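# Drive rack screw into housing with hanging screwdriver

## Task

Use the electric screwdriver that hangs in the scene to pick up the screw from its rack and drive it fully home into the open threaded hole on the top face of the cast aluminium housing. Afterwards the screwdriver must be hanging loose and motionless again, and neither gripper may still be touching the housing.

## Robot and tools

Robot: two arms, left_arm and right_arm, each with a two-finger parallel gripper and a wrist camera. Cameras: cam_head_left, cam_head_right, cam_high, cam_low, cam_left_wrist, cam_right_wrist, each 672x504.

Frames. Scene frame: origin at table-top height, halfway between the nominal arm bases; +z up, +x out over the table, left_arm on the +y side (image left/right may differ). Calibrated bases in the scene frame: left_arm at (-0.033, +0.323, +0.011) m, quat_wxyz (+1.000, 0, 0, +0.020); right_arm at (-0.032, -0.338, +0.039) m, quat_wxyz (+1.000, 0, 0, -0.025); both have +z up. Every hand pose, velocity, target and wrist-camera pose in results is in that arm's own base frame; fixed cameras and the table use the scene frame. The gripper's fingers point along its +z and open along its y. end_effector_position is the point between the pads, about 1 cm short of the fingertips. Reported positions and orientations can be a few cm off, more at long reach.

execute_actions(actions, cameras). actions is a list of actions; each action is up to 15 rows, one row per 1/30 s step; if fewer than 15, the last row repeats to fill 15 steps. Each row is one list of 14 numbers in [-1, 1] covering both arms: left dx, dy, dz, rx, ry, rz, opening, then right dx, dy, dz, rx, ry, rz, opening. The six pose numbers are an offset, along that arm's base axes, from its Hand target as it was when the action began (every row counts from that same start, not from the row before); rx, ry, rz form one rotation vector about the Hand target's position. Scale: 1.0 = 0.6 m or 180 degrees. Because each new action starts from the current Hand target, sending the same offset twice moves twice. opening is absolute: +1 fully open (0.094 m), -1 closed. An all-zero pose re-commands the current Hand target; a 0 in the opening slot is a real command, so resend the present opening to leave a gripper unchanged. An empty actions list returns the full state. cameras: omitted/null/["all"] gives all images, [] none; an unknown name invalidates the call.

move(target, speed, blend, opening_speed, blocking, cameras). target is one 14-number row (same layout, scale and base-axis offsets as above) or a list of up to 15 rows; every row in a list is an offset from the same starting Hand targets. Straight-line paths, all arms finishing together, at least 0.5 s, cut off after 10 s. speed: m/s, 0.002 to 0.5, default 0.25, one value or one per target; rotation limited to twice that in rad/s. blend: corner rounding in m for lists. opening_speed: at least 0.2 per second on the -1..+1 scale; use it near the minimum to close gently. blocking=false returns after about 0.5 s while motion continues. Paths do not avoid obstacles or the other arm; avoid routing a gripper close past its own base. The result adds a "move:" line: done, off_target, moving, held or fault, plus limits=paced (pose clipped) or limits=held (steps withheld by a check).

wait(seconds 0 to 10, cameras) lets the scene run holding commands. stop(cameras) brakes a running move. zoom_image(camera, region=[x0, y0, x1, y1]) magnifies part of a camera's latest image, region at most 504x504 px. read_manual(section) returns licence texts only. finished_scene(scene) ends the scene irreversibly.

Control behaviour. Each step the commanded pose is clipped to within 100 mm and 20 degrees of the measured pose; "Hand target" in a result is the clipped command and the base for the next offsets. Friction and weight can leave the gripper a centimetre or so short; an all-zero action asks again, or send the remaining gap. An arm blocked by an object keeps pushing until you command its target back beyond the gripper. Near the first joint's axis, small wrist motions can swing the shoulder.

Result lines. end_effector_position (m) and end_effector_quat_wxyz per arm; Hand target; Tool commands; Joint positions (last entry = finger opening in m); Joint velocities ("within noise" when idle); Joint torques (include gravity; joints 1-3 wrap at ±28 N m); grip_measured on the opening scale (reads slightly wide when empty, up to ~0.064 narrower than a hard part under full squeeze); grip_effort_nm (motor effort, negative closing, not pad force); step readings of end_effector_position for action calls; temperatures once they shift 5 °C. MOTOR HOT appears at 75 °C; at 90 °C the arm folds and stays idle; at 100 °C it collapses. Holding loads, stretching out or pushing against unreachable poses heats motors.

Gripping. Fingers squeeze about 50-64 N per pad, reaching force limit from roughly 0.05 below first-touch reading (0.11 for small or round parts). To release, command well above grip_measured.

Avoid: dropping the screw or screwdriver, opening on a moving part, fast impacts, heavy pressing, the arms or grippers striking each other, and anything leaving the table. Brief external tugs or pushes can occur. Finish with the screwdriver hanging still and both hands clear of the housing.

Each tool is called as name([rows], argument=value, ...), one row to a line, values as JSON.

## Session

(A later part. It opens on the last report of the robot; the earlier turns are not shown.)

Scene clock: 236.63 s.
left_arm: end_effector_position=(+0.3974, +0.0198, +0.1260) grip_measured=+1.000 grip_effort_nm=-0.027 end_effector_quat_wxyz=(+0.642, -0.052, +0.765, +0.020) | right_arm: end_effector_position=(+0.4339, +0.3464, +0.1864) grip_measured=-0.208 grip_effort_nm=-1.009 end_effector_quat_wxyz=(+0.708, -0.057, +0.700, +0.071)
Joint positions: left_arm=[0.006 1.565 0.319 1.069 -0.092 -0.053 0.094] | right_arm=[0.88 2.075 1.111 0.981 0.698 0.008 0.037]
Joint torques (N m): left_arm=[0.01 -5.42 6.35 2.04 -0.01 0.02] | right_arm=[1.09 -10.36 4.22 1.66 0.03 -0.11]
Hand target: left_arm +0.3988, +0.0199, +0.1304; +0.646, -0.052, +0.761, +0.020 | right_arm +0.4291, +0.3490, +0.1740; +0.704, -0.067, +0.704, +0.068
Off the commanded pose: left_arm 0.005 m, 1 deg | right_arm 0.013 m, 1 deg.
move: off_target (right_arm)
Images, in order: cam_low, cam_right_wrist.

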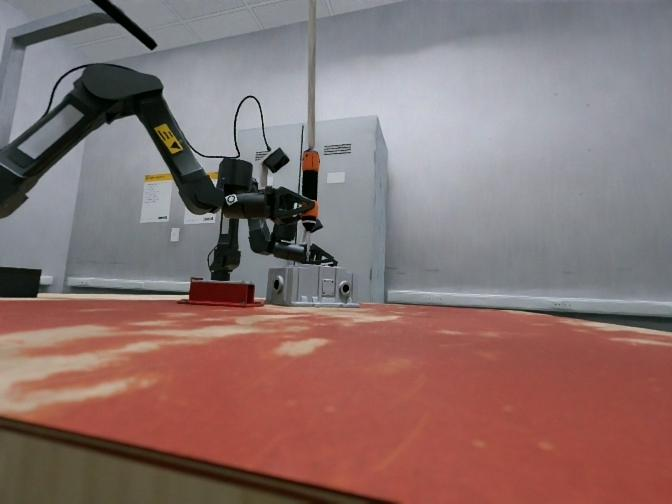

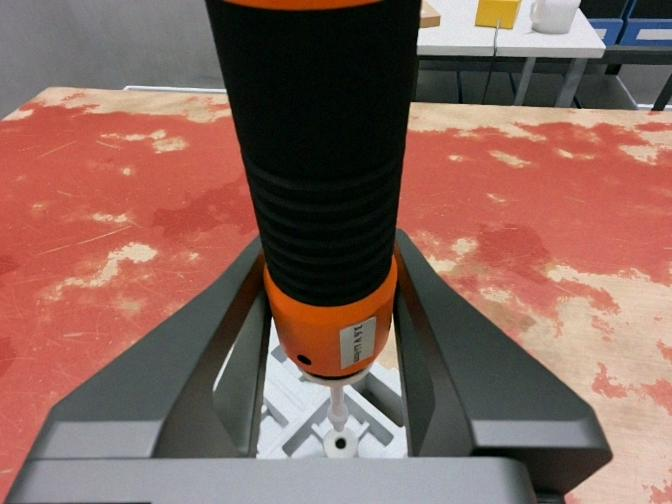

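move(target=[0,0,0,0,0,0,1,-0.004,-0.0,-0.015,0,0.002,0,-0.4], speed=0.06, cameras=["cam_right_wrist","cam_low"])

zoom_image(camera="cam_right_wrist", region=[260, 360, 430, 470])

zoom_image(camera="cam_low", region=[285, 210, 345, 280])

Scene clock: 247.43 s.
left_arm: end_effector_position=(+0.3974, +0.0198, +0.1260) grip_measured=+1.000 grip_effort_nm=-0.022 end_effector_quat_wxyz=(+0.642, -0.052, +0.765, +0.020) | right_arm: end_effector_position=(+0.4311, +0.3459, +0.1773) grip_measured=-0.208 grip_effort_nm=-1.009 end_effector_quat_wxyz=(+0.706, -0.058, +0.702, +0.070)
Joint positions: left_arm=[0.006 1.565 0.319 1.069 -0.092 -0.053 0.094] | right_arm=[0.884 2.088 1.094 1.004 0.703 0.011 0.037]
Joint torques (N m): left_arm=[0.02 -5.42 6.38 2.03 -0.03 0.02] | right_arm=[1.06 -10.11 4.27 1.61 0 -0.03]
Hand target: left_arm +0.3988, +0.0199, +0.1304; +0.646, -0.052, +0.761, +0.020 | right_arm +0.4267, +0.3490, +0.1649; +0.701, -0.067, +0.706, +0.068
Off the commanded pose: left_arm 0.005 m, 1 deg | right_arm 0.013 m, 1 deg.
move: off_target (right_arm)
Images, in order: cam_low, cam_right_wrist.

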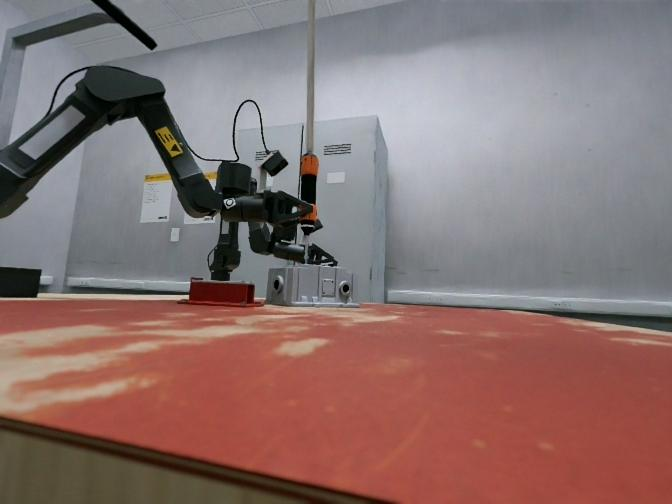

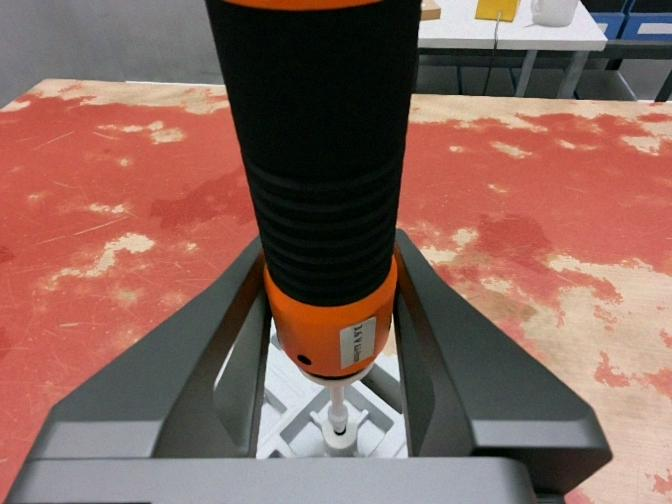

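Scaled by 2.965 from the camera's 672x504 image, which has a finer 960x720 frame.

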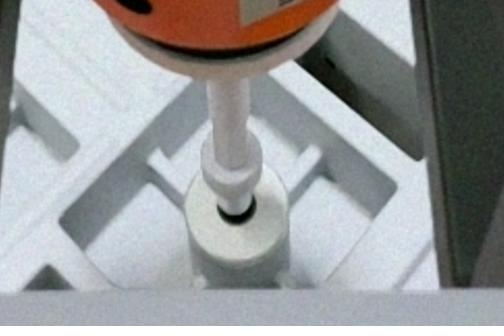

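Scaled by 7.200 from the camera's 672x504 image, which has a finer 960x720 frame.

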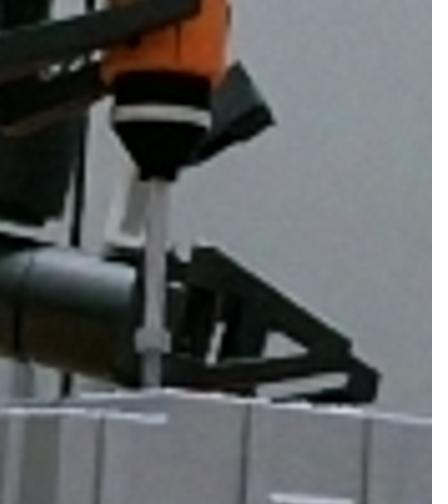

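move(target=[0,0,0,0,0,0,1,0.004,-0.001,-0.009,0,0.001,0,-0.4], speed=0.05, cameras=["cam_right_wrist","cam_low"])

zoom_image(camera="cam_right_wrist", region=[260, 360, 430, 470])

zoom_image(camera="cam_low", region=[285, 210, 345, 280])

Scene clock: 257.87 s.
left_arm: end_effector_position=(+0.3974, +0.0198, +0.1260) grip_measured=+1.000 grip_effort_nm=-0.027 end_effector_quat_wxyz=(+0.642, -0.052, +0.765, +0.020) | right_arm: end_effector_position=(+0.4314, +0.3462, +0.1766) grip_measured=-0.208 grip_effort_nm=-1.013 end_effector_quat_wxyz=(+0.709, -0.054, +0.699, +0.074)
Joint positions: left_arm=[0.006 1.565 0.319 1.069 -0.092 -0.053 0.094] | right_arm=[0.884 2.098 1.094 1.027 0.704 0.013 0.037]
Joint torques (N m): left_arm=[0.03 -5.44 6.34 2.03 -0.02 0.01] | right_arm=[0.38 -9.73 4.56 1.49 -0.04 -0.02]
Hand target: left_arm +0.3988, +0.0199, +0.1304; +0.646, -0.052, +0.761, +0.020 | right_arm +0.4291, +0.3484, +0.1597; +0.700, -0.067, +0.707, +0.068
Off the commanded pose: left_arm 0.005 m, 1 deg | right_arm 0.017 m, 2 deg.
move: off_target (right_arm)
Images, in order: cam_low, cam_right_wrist.

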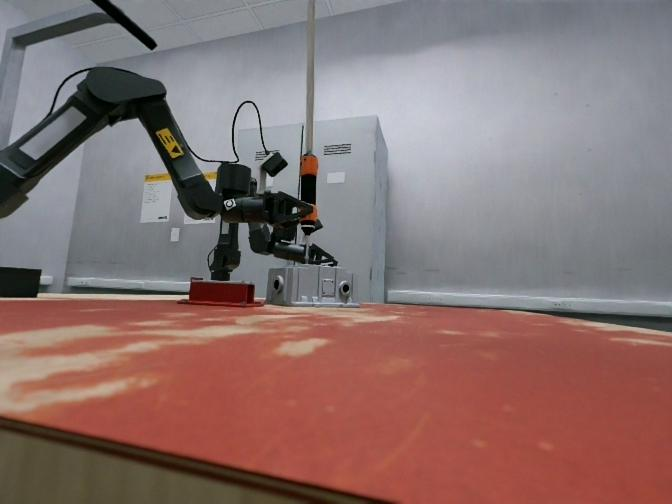

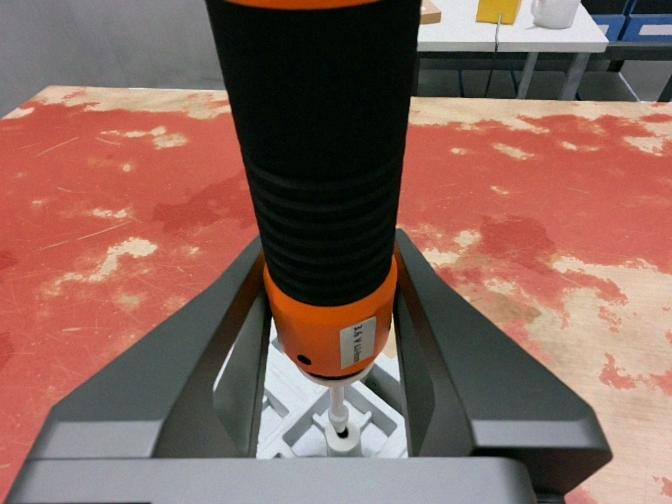

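Scaled by 2.965 from the camera's 672x504 image, which has a finer 960x720 frame.

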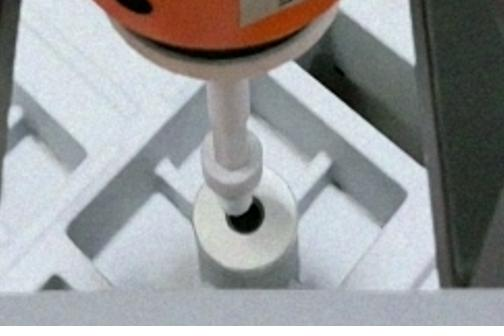

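Scaled by 7.200 from the camera's 672x504 image, which has a finer 960x720 frame.

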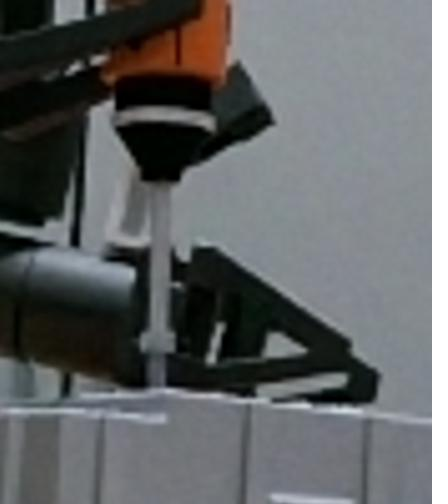

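move(target=[0,0,0,0,0,0,1,-0.003,-0.003,0.008,-0.004,0.003,-0.006,-0.4], speed=0.05, cameras=["cam_right_wrist","cam_low"])

zoom_image(camera="cam_right_wrist", region=[260, 360, 430, 470])

zoom_image(camera="cam_low", region=[285, 210, 345, 280])

Scene clock: 267.53 s.
left_arm: end_effector_position=(+0.3974, +0.0198, +0.1260) grip_measured=+1.000 grip_effort_nm=-0.032 end_effector_quat_wxyz=(+0.642, -0.052, +0.765, +0.020) | right_arm: end_effector_position=(+0.4313, +0.3441, +0.1765) grip_measured=-0.208 grip_effort_nm=-1.013 end_effector_quat_wxyz=(+0.710, -0.048, +0.700, +0.070)
Joint positions: left_arm=[0.006 1.565 0.319 1.069 -0.092 -0.053 0.094] | right_arm=[0.886 2.099 1.094 1.027 0.72 0.015 0.037]
Joint torques (N m): left_arm=[0.01 -5.39 6.35 2.04 -0.02 0.01] | right_arm=[0.95 -11.4 4.78 1.11 0.06 -0.07]
Hand target: left_arm +0.3988, +0.0199, +0.1304; +0.646, -0.052, +0.761, +0.020 | right_arm +0.4273, +0.3465, +0.1645; +0.697, -0.064, +0.712, +0.057
Off the commanded pose: left_arm 0.005 m, 1 deg | right_arm 0.013 m, 3 deg.
move: off_target (right_arm)
Images, in order: cam_low, cam_right_wrist.

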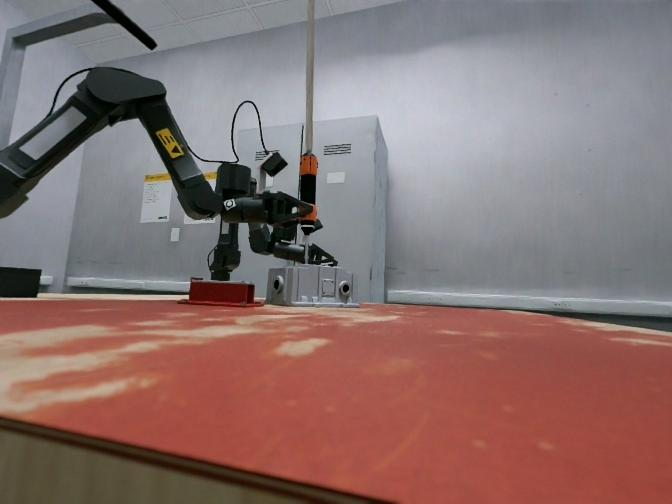

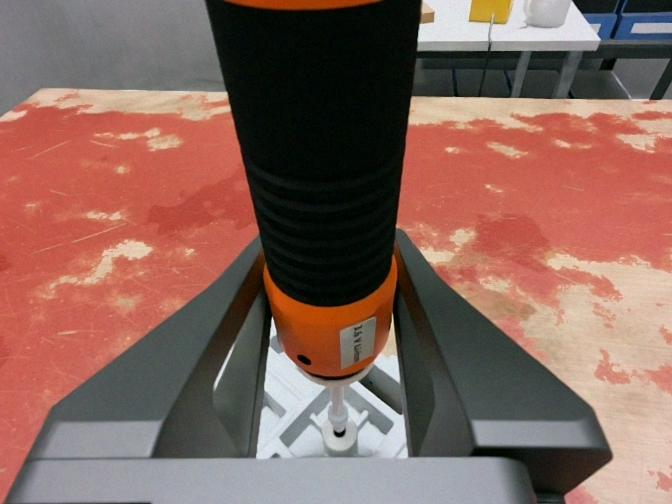

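Scaled by 2.965 from the camera's 672x504 image, which has a finer 960x720 frame.

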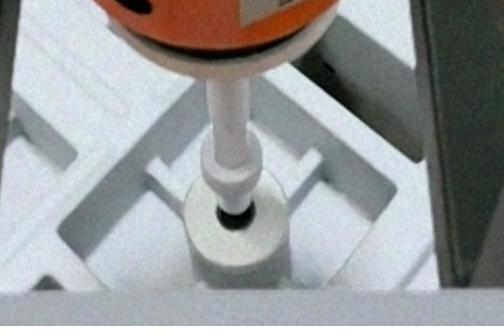

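Scaled by 7.200 from the camera's 672x504 image, which has a finer 960x720 frame.

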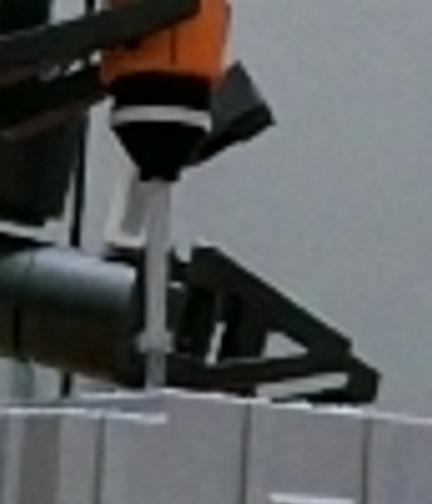

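move(target=[0,0,0,0,0,0,1,0.0,0.0,-0.022,0,0.0,0,-0.4], speed=0.05, cameras=["cam_right_wrist","cam_low"])

zoom_image(camera="cam_right_wrist", region=[300, 370, 390, 460])

zoom_image(camera="cam_low", region=[285, 140, 345, 280])

Scene clock: 277.67 s.
left_arm: end_effector_position=(+0.3974, +0.0198, +0.1260) grip_measured=+1.000 grip_effort_nm=-0.027 end_effector_quat_wxyz=(+0.642, -0.052, +0.765, +0.020) | right_arm: end_effector_position=(+0.4316, +0.3438, +0.1758) grip_measured=-0.208 grip_effort_nm=-1.009 end_effector_quat_wxyz=(+0.712, -0.044, +0.697, +0.071)
Joint positions: left_arm=[0.006 1.565 0.319 1.069 -0.092 -0.053 0.094] | right_arm=[0.886 2.107 1.094 1.044 0.723 0.016 0.037]
Joint torques (N m): left_arm=[-0.02 -5.41 6.37 2.04 -0.02 0.01] | right_arm=[0.73 -9.42 3.89 1.34 0.01 -0.07]
Hand target: left_arm +0.3988, +0.0199, +0.1304; +0.646, -0.052, +0.761, +0.020 | right_arm +0.4273, +0.3465, +0.1513; +0.697, -0.064, +0.712, +0.057
Off the commanded pose: left_arm 0.005 m, 1 deg | right_arm 0.025 m, 4 deg.
move: off_target (right_arm)
Images, in order: cam_low, cam_right_wrist.

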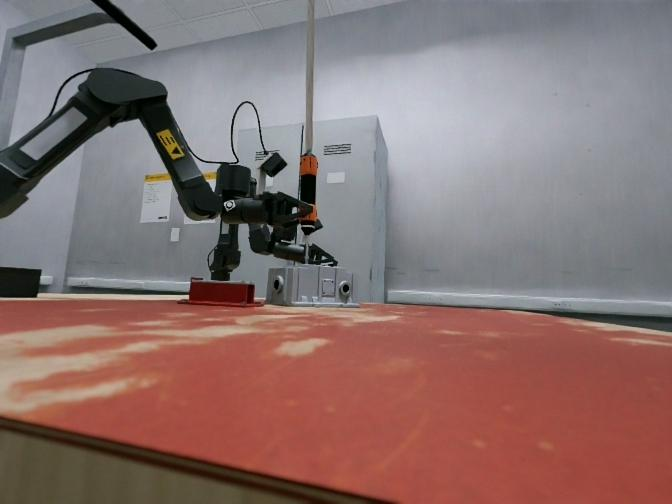

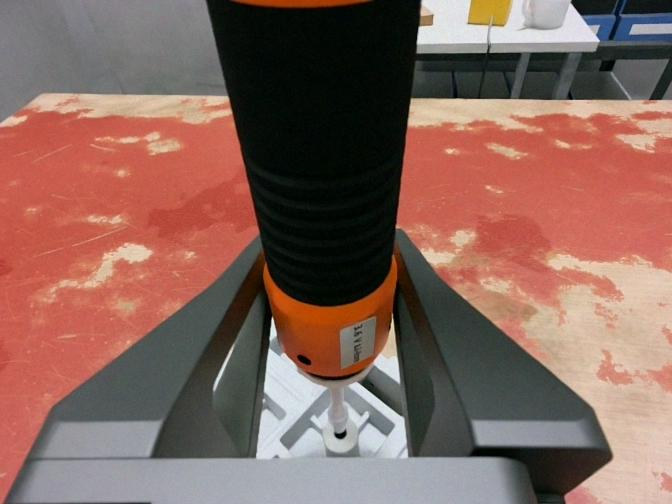

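Scaled by 5.600 from the camera's 672x504 image, which has a finer 960x720 frame.

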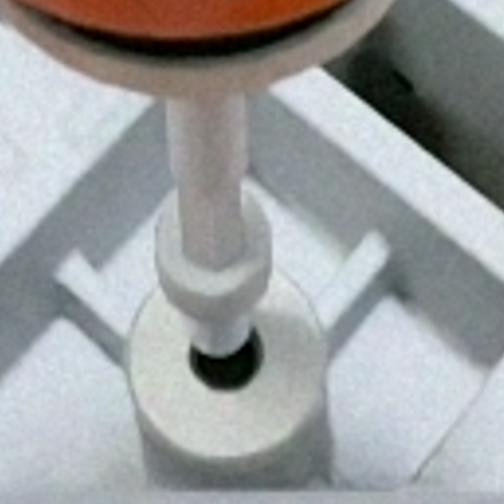

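Scaled by 3.600 from the camera's 672x504 image, which has a finer 960x720 frame.

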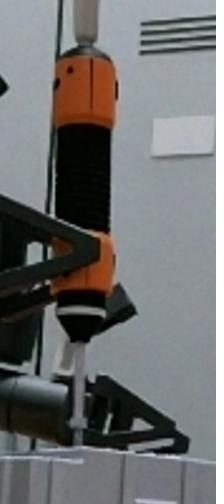

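move(target=[0,0,0,0,0,0,1,-0.008,-0.002,0.003,0,0.004,-0.001,-0.4], speed=0.05, cameras=["cam_right_wrist","cam_low"])

zoom_image(camera="cam_right_wrist", region=[300, 370, 390, 460])

zoom_image(camera="cam_low", region=[285, 140, 345, 280])

Scene clock: 285.73 s.
left_arm: end_effector_position=(+0.3974, +0.0198, +0.1260) grip_measured=+1.000 grip_effort_nm=-0.032 end_effector_quat_wxyz=(+0.642, -0.052, +0.765, +0.020) | right_arm: end_effector_position=(+0.4295, +0.3427, +0.1741) grip_measured=-0.208 grip_effort_nm=-1.009 end_effector_quat_wxyz=(+0.711, -0.038, +0.698, +0.072)
Joint positions: left_arm=[0.006 1.565 0.319 1.069 -0.092 -0.053 0.094] | right_arm=[0.891 2.107 1.086 1.052 0.736 0.025 0.037]
Joint torques (N m): left_arm=[0.01 -5.42 6.34 2.04 -0.02 0.02] | right_arm=[1.26 -11.29 3.49 1.04 0.02 -0.02]
Hand target: left_arm +0.3988, +0.0199, +0.1304; +0.646, -0.052, +0.761, +0.020 | right_arm +0.4225, +0.3453, +0.1529; +0.693, -0.063, +0.716, +0.056
Off the commanded pose: left_arm 0.005 m, 1 deg | right_arm 0.022 m, 4 deg.
move: off_target (right_arm)
Images, in order: cam_low, cam_right_wrist.

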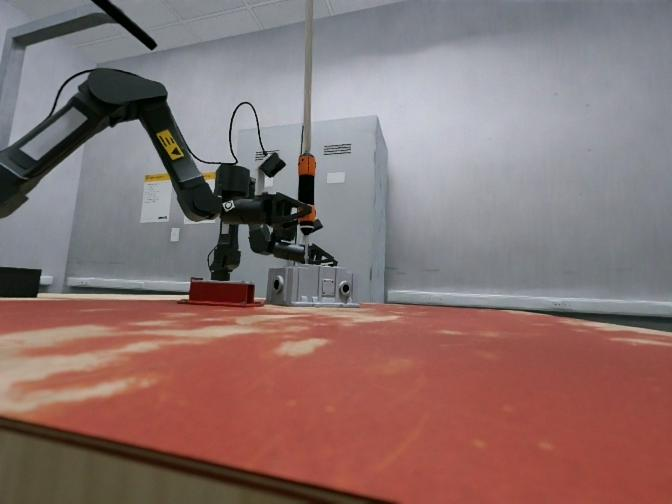

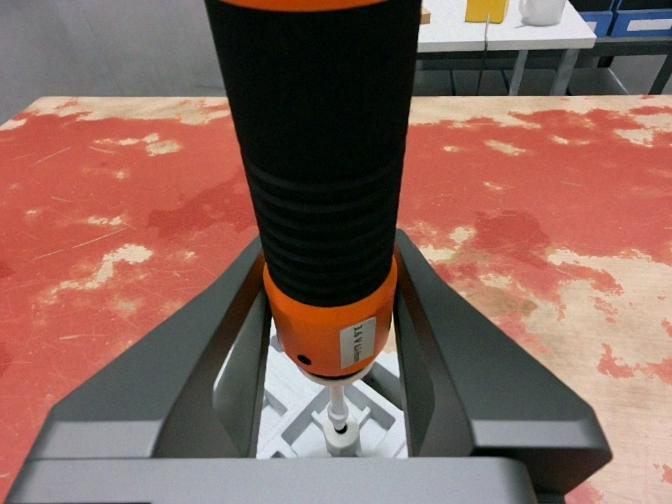

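Scaled by 5.600 from the camera's 672x504 image, which has a finer 960x720 frame.

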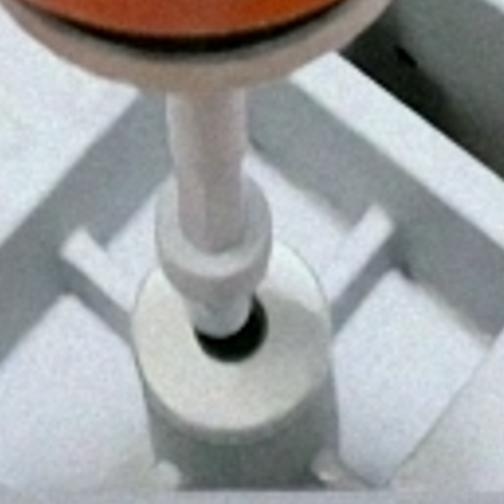

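Scaled by 3.600 from the camera's 672x504 image, which has a finer 960x720 frame.

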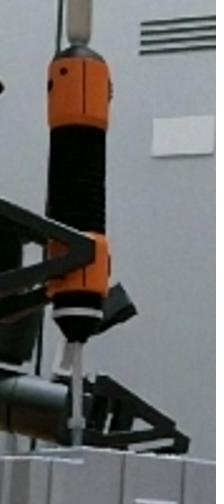

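move(target=[0,0,0,0,0,0,1,0.0,-0.004,0.004,-0.003,0.0,-0.003,-0.4], speed=0.05, cameras=["cam_right_wrist"])

zoom_image(camera="cam_right_wrist", region=[300, 370, 390, 460])

Scene clock: 305.43 s.
left_arm: end_effector_position=(+0.3974, +0.0198, +0.1260) grip_measured=+1.000 grip_effort_nm=-0.022 end_effector_quat_wxyz=(+0.642, -0.052, +0.765, +0.020) | right_arm: end_effector_position=(+0.4294, +0.3421, +0.1741) grip_measured=-0.208 grip_effort_nm=-1.009 end_effector_quat_wxyz=(+0.712, -0.036, +0.698, +0.070)
Joint positions: left_arm=[0.006 1.565 0.319 1.069 -0.092 -0.053 0.094] | right_arm=[0.892 2.107 1.086 1.052 0.742 0.026 0.037]
Joint torques (N m): left_arm=[0.06 -5.45 6.38 2.04 -0.01 0.02] | right_arm=[1.11 -11.92 3.28 0.95 0 -0.13]
Hand target: left_arm +0.3988, +0.0199, +0.1304; +0.646, -0.052, +0.761, +0.020 | right_arm +0.4226, +0.3429, +0.1554; +0.693, -0.063, +0.717, +0.050
Off the commanded pose: left_arm 0.005 m, 1 deg | right_arm 0.020 m, 5 deg.
move: off_target (right_arm)
Images, in order: cam_right_wrist.

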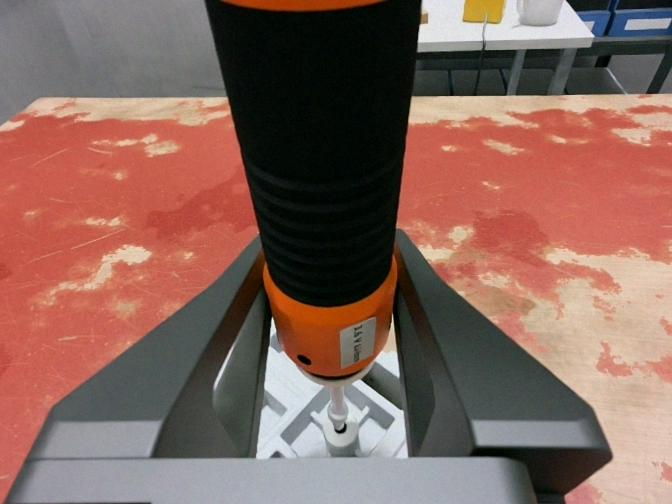

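Scaled by 5.600 from the camera's 672x504 image, which has a finer 960x720 frame.

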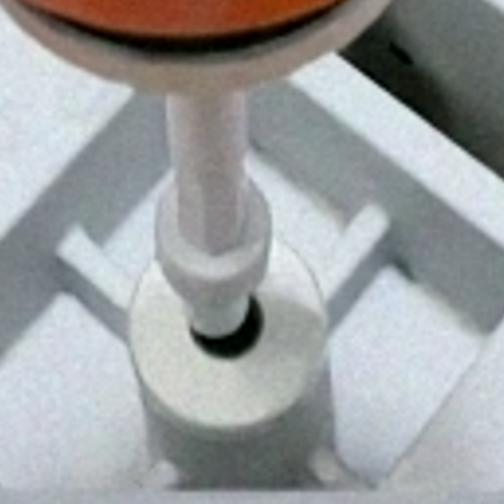

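move(target=[0,0,0,0,0,0,1,0.0,-0.006,0.006,-0.01,0.0,-0.003,-0.4], speed=0.05, cameras=["cam_right_wrist"])

zoom_image(camera="cam_right_wrist", region=[300, 370, 390, 460])

Scene clock: 312.20 s.
left_arm: end_effector_position=(+0.3974, +0.0198, +0.1260) grip_measured=+1.000 grip_effort_nm=-0.022 end_effector_quat_wxyz=(+0.642, -0.052, +0.765, +0.020) | right_arm: end_effector_position=(+0.4289, +0.3424, +0.1741) grip_measured=-0.208 grip_effort_nm=-1.009 end_effector_quat_wxyz=(+0.712, -0.042, +0.698, +0.064)
Joint positions: left_arm=[0.006 1.565 0.319 1.069 -0.092 -0.053 0.094] | right_arm=[0.893 2.107 1.086 1.052 0.744 0.009 0.037]
Joint torques (N m): left_arm=[0.03 -5.44 6.34 2.03 -0.02 0.02] | right_arm=[0.64 -13.39 2.99 0.82 0.09 -0.23]
Hand target: left_arm +0.3988, +0.0199, +0.1304; +0.646, -0.052, +0.761, +0.020 | right_arm +0.4225, +0.3393, +0.1590; +0.692, -0.070, +0.718, +0.035
Off the commanded pose: left_arm 0.005 m, 1 deg | right_arm 0.017 m, 6 deg.
move: off_target (right_arm)
Images, in order: cam_right_wrist.

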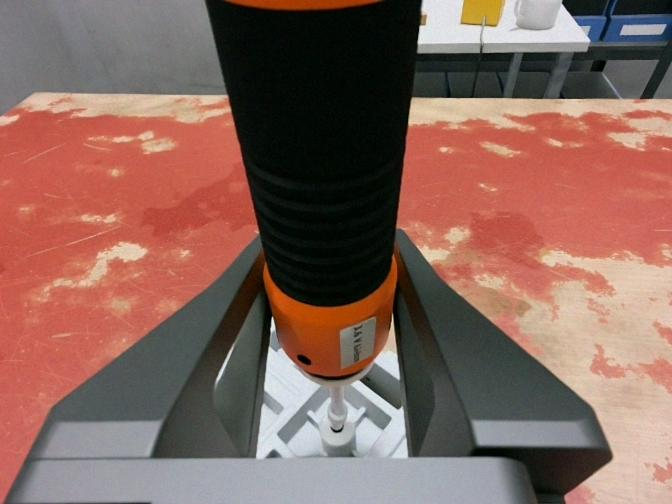

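Scaled by 5.600 from the camera's 672x504 image, which has a finer 960x720 frame.

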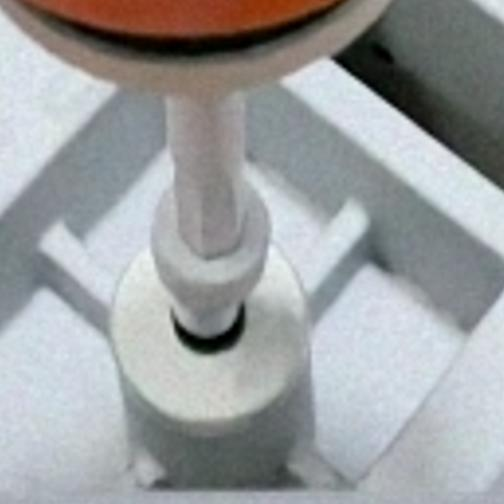

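move(target=[0,0,0,0,0,0,1,0.002,0.003,-0.045,0.0,0.0,0,-0.4], speed=0.05, cameras=["cam_right_wrist","cam_low"])

zoom_image(camera="cam_right_wrist", region=[300, 370, 390, 460])

zoom_image(camera="cam_low", region=[285, 140, 345, 280])

Scene clock: 319.30 s.
left_arm: end_effector_position=(+0.3974, +0.0198, +0.1260) grip_measured=+1.000 grip_effort_nm=-0.022 end_effector_quat_wxyz=(+0.642, -0.052, +0.765, +0.020) | right_arm: end_effector_position=(+0.4277, +0.3382, +0.1740) grip_measured=-0.208 grip_effort_nm=-1.013 end_effector_quat_wxyz=(+0.721, -0.031, +0.689, +0.066)
Joint positions: left_arm=[0.006 1.565 0.319 1.069 -0.092 -0.053 0.094] | right_arm=[0.893 2.122 1.071 1.119 0.756 0.001 0.037]
Joint torques (N m): left_arm=[0.05 -5.42 6.35 2.03 -0.03 0.01] | right_arm=[0.81 -8.39 3 0.95 -0.11 -0.12]
Heat: left arm: 35 °C; right arm: 43 °C.
Hand target: left_arm +0.3988, +0.0199, +0.1304; +0.646, -0.052, +0.761, +0.020 | right_arm +0.4237, +0.3412, +0.1321; +0.692, -0.070, +0.718, +0.035
Off the commanded pose: left_arm 0.005 m, 1 deg | right_arm 0.042 m, 7 deg.
move: off_target (right_arm)
Images, in order: cam_low, cam_right_wrist.

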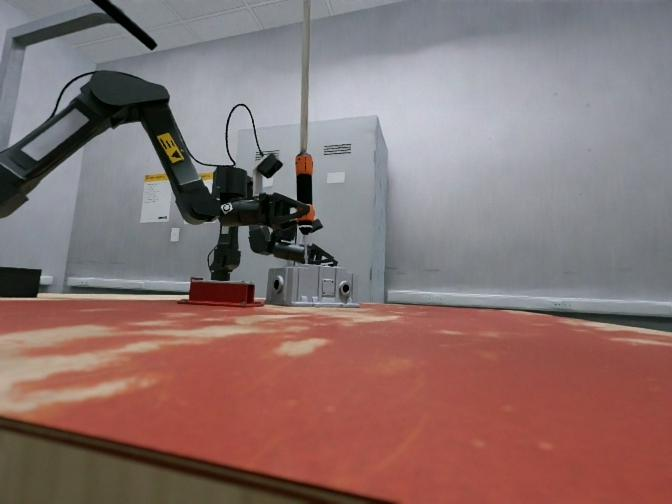

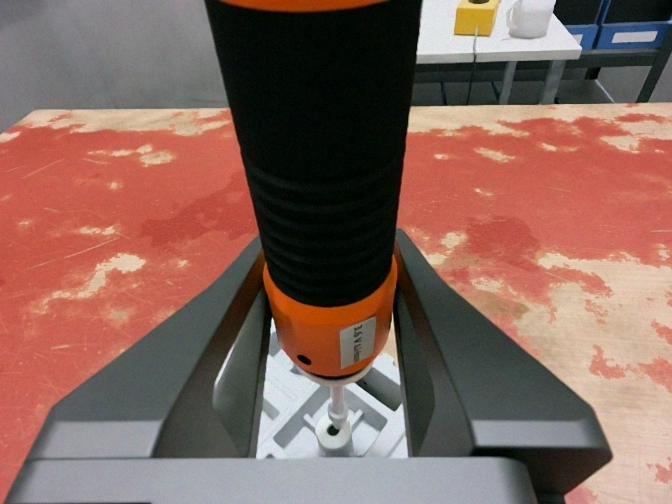

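Scaled by 5.600 from the camera's 672x504 image, which has a finer 960x720 frame.

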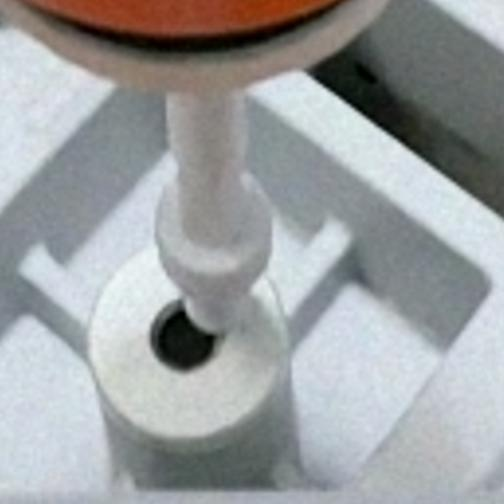

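Scaled by 3.600 from the camera's 672x504 image, which has a finer 960x720 frame.

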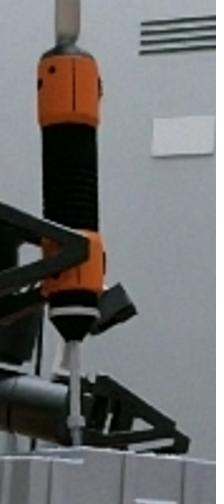

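move(target=[0,0,0,0,0,0,1,0.008,0.008,0.115,0.0165,-0.0106,-0.0034,-0.4], speed=0.06, cameras=["cam_right_wrist","cam_low"])

zoom_image(camera="cam_right_wrist", region=[260, 360, 430, 470])

zoom_image(camera="cam_low", region=[285, 140, 345, 280])

Scene clock: 337.53 s.
left_arm: end_effector_position=(+0.3974, +0.0198, +0.1260) grip_measured=+1.000 grip_effort_nm=-0.017 end_effector_quat_wxyz=(+0.642, -0.052, +0.765, +0.020) | right_arm: end_effector_position=(+0.4302, +0.3403, +0.1765) grip_measured=-0.208 grip_effort_nm=-1.009 end_effector_quat_wxyz=(+0.699, -0.052, +0.712, +0.040)
Joint positions: left_arm=[0.006 1.565 0.319 1.069 -0.092 -0.053 0.094] | right_arm=[0.894 2.075 1.105 0.943 0.763 0.003 0.037]
Joint torques (N m): left_arm=[0.01 -5.44 6.35 2.04 -0.02 0.02] | right_arm=[0.91 -15.25 8.1 1.11 0.02 -0.03]
Hand target: left_arm +0.3988, +0.0199, +0.1304; +0.646, -0.052, +0.761, +0.020 | right_arm +0.4285, +0.3460, +0.2012; +0.706, -0.049, +0.705, +0.049
Off the commanded pose: left_arm 0.005 m, 1 deg | right_arm 0.025 m, 1 deg.
move: off_target (right_arm)
Images, in order: cam_low, cam_right_wrist.

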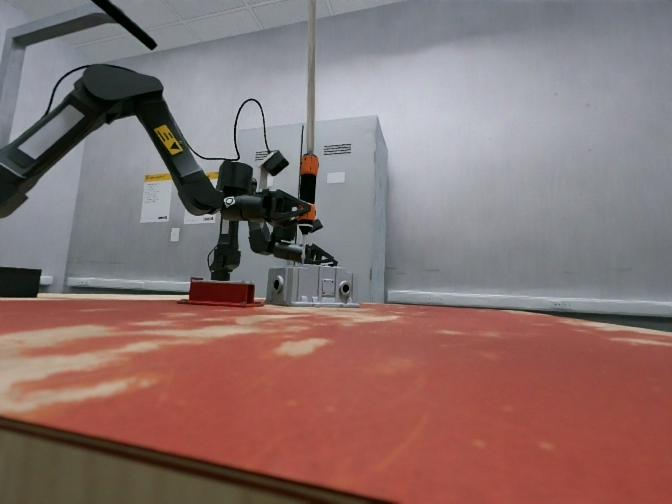

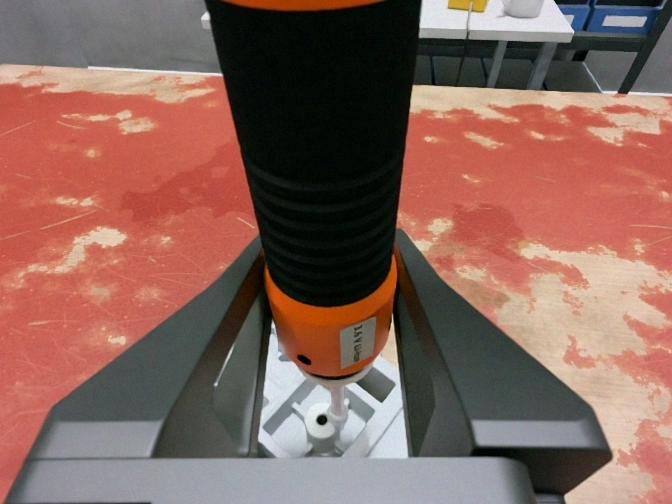

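Scaled by 2.965 from the camera's 672x504 image, which has a finer 960x720 frame.

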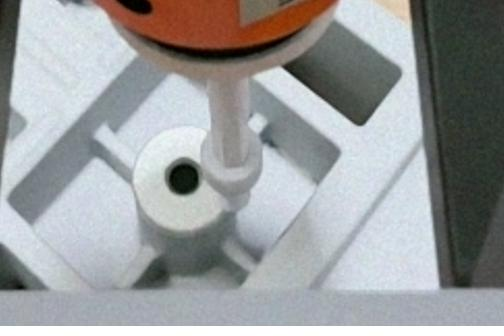

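Scaled by 3.600 from the camera's 672x504 image, which has a finer 960x720 frame.

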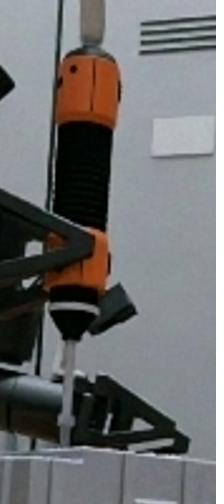

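move([
  [0,0,0,0,0,0,1,0.0,0.0,0.035,0,0,0,-0.4],
  [0,0,0,0,0,0,1,0.006,0.018,0.035,0,0,0,-0.4],
], speed=0.06, cameras=["cam_right_wrist","cam_low"])

zoom_image(camera="cam_right_wrist", region=[260, 360, 430, 470])

zoom_image(camera="cam_low", region=[285, 140, 345, 280])

Scene clock: 347.00 s.
left_arm: end_effector_position=(+0.3974, +0.0198, +0.1260) grip_measured=+1.000 grip_effort_nm=-0.022 end_effector_quat_wxyz=(+0.642, -0.052, +0.765, +0.020) | right_arm: end_effector_position=(+0.4325, +0.3507, +0.2040) grip_measured=-0.208 grip_effort_nm=-1.009 end_effector_quat_wxyz=(+0.699, -0.052, +0.712, +0.041)
Joint positions: left_arm=[0.006 1.565 0.319 1.069 -0.092 -0.053 0.094] | right_arm=[0.905 2.037 1.184 0.825 0.773 0.004 0.037]
Joint torques (N m): left_arm=[0.01 -5.41 6.38 2.03 -0.02 0.01] | right_arm=[0.76 -12.9 8.7 1.35 -0.01 -0.09]
Hand target: left_arm +0.3988, +0.0199, +0.1304; +0.646, -0.052, +0.761, +0.020 | right_arm +0.4321, +0.3568, +0.2220; +0.706, -0.049, +0.705, +0.049
Off the commanded pose: left_arm 0.005 m, 1 deg | right_arm 0.019 m, 2 deg.
move: off_target (right_arm)
Images, in order: cam_low, cam_right_wrist.

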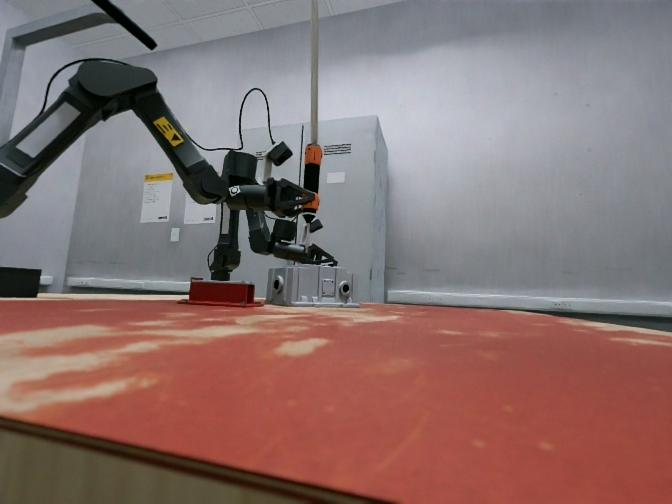

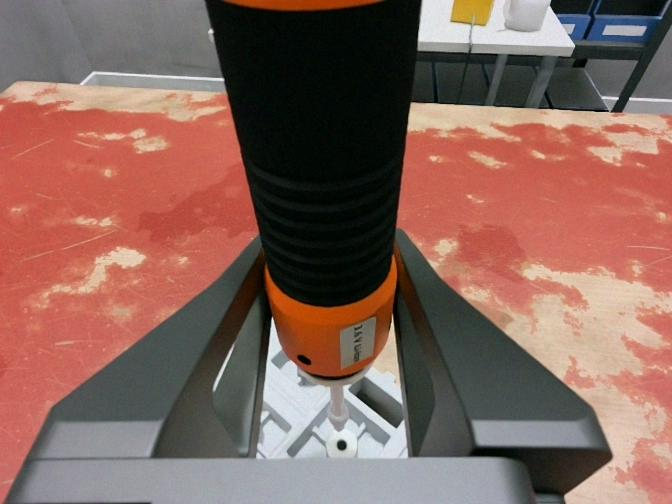

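Scaled by 2.965 from the camera's 672x504 image, which has a finer 960x720 frame.

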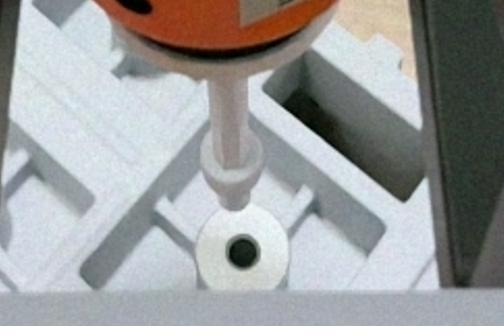

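Scaled by 3.600 from the camera's 672x504 image, which has a finer 960x720 frame.

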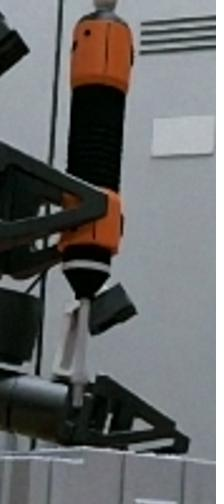

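move(target=[0,0,0,0,0,0,1,-0.003,-0.003,-0.075,0,0,0,-0.4], speed=0.06, cameras=["cam_right_wrist","cam_low"])

zoom_image(camera="cam_right_wrist", region=[260, 360, 430, 470])

zoom_image(camera="cam_low", region=[285, 140, 345, 280])

Scene clock: 362.47 s.
left_arm: end_effector_position=(+0.3974, +0.0198, +0.1260) grip_measured=+1.000 grip_effort_nm=-0.032 end_effector_quat_wxyz=(+0.642, -0.052, +0.765, +0.020) | right_arm: end_effector_position=(+0.4339, +0.3521, +0.1854) grip_measured=-0.208 grip_effort_nm=-1.009 end_effector_quat_wxyz=(+0.708, -0.041, +0.704, +0.051)
Joint positions: left_arm=[0.006 1.565 0.319 1.069 -0.092 -0.053 0.094] | right_arm=[0.905 2.104 1.164 0.949 0.775 0.006 0.037]
Joint torques (N m): left_arm=[0.01 -5.42 6.37 2.03 -0.03 0.01] | right_arm=[0.81 -10.78 4.67 1.57 0.02 -0.07]
Hand target: left_arm +0.3988, +0.0199, +0.1304; +0.646, -0.052, +0.761, +0.020 | right_arm +0.4303, +0.3550, +0.1770; +0.706, -0.049, +0.705, +0.049
Off the commanded pose: left_arm 0.005 m, 1 deg | right_arm 0.010 m, 1 deg.
move: done
Images, in order: cam_low, cam_right_wrist.

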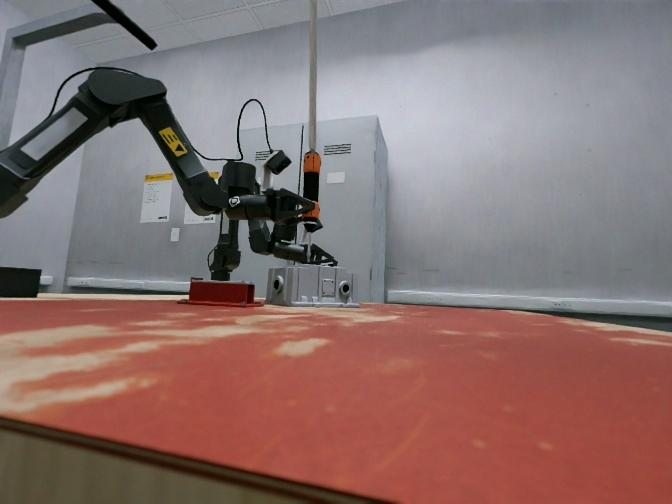

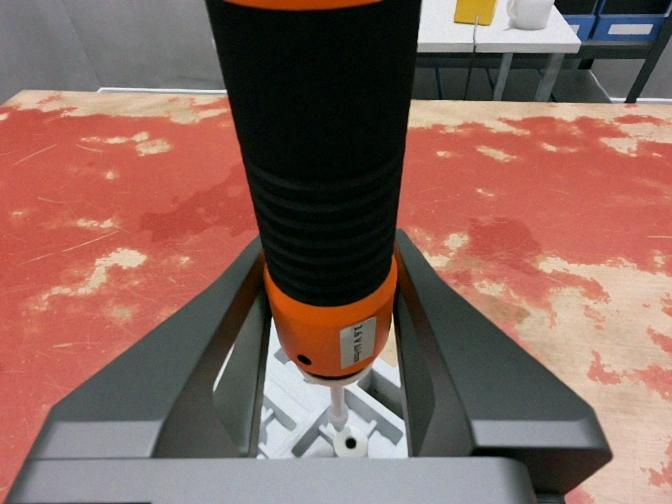

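Scaled by 2.965 from the camera's 672x504 image, which has a finer 960x720 frame.

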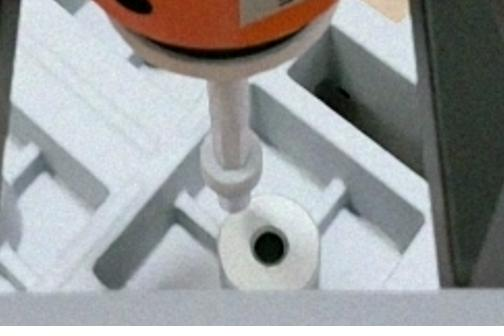

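Scaled by 3.600 from the camera's 672x504 image, which has a finer 960x720 frame.

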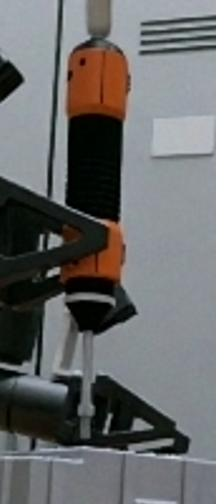

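move(target=[0,0,0,0,0,0,1,-0.003,-0.0125,-0.0,0,0,0,-0.4], speed=0.06, cameras=["cam_right_wrist"])

zoom_image(camera="cam_right_wrist", region=[260, 360, 430, 470])

Scene clock: 379.10 s.
left_arm: end_effector_position=(+0.3974, +0.0198, +0.1260) grip_measured=+1.000 grip_effort_nm=-0.022 end_effector_quat_wxyz=(+0.642, -0.052, +0.765, +0.020) | right_arm: end_effector_position=(+0.4307, +0.3481, +0.1771) grip_measured=-0.208 grip_effort_nm=-1.009 end_effector_quat_wxyz=(+0.705, -0.044, +0.706, +0.047)
Joint positions: left_arm=[0.006 1.565 0.319 1.069 -0.092 -0.053 0.094] | right_arm=[0.905 2.104 1.133 0.968 0.775 0.006 0.037]
Joint torques (N m): left_arm=[0.03 -5.39 6.32 2.03 -0.02 -0.01] | right_arm=[0.09 -12.36 4.26 1.57 -0.1 -0.09]
Hand target: left_arm +0.3988, +0.0199, +0.1304; +0.646, -0.052, +0.761, +0.020 | right_arm +0.4285, +0.3475, +0.1770; +0.706, -0.049, +0.705, +0.049
Off the commanded pose: left_arm 0.005 m, 1 deg | right_arm 0.002 m, 1 deg.
move: done
Images, in order: cam_right_wrist.

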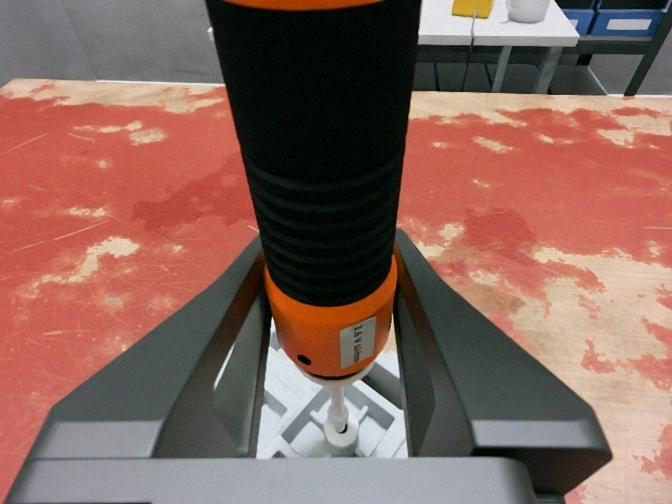

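Scaled by 2.965 from the camera's 672x504 image, which has a finer 960x720 frame.

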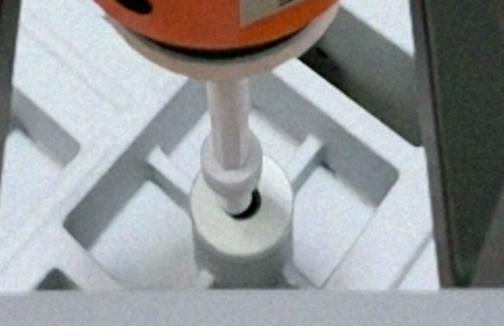

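move(target=[0,0,0,0,0,0,1,0.006,-0.002,0.004,0,0,-0.005,-0.4], speed=0.06, cameras=["cam_right_wrist"])

zoom_image(camera="cam_right_wrist", region=[300, 370, 390, 460])

Scene clock: 388.63 s.
left_arm: end_effector_position=(+0.3974, +0.0198, +0.1260) grip_measured=+1.000 grip_effort_nm=-0.027 end_effector_quat_wxyz=(+0.642, -0.052, +0.765, +0.020) | right_arm: end_effector_position=(+0.4307, +0.3475, +0.1771) grip_measured=-0.208 grip_effort_nm=-1.009 end_effector_quat_wxyz=(+0.705, -0.044, +0.706, +0.046)
Joint positions: left_arm=[0.006 1.565 0.319 1.069 -0.092 -0.053 0.094] | right_arm=[0.905 2.104 1.133 0.969 0.778 0.006 0.037]
Joint torques (N m): left_arm=[0.03 -5.45 6.37 2.03 -0.02 0.01] | right_arm=[-0.34 -12.03 5.82 1.4 0.09 -0.09]
Hand target: left_arm +0.3988, +0.0199, +0.1304; +0.646, -0.052, +0.761, +0.020 | right_arm +0.4321, +0.3463, +0.1793; +0.706, -0.044, +0.706, +0.043
Off the commanded pose: left_arm 0.005 m, 1 deg | right_arm 0.003 m, 0 deg.
move: done
Images, in order: cam_right_wrist.

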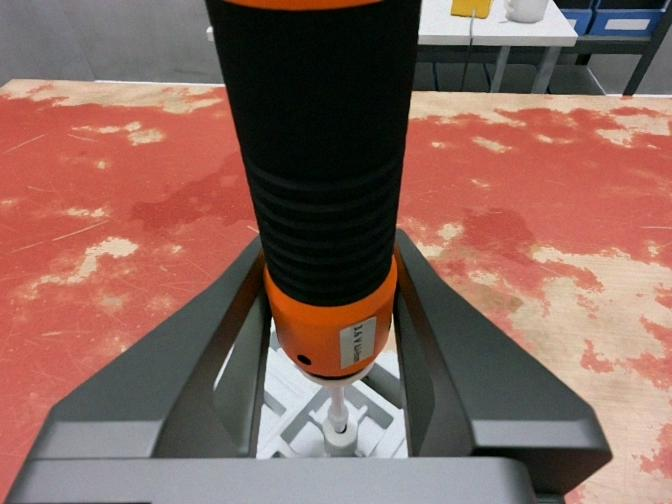

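Scaled by 5.600 from the camera's 672x504 image, which has a finer 960x720 frame.

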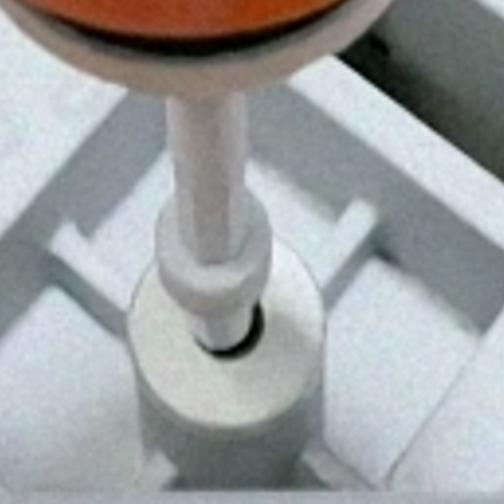

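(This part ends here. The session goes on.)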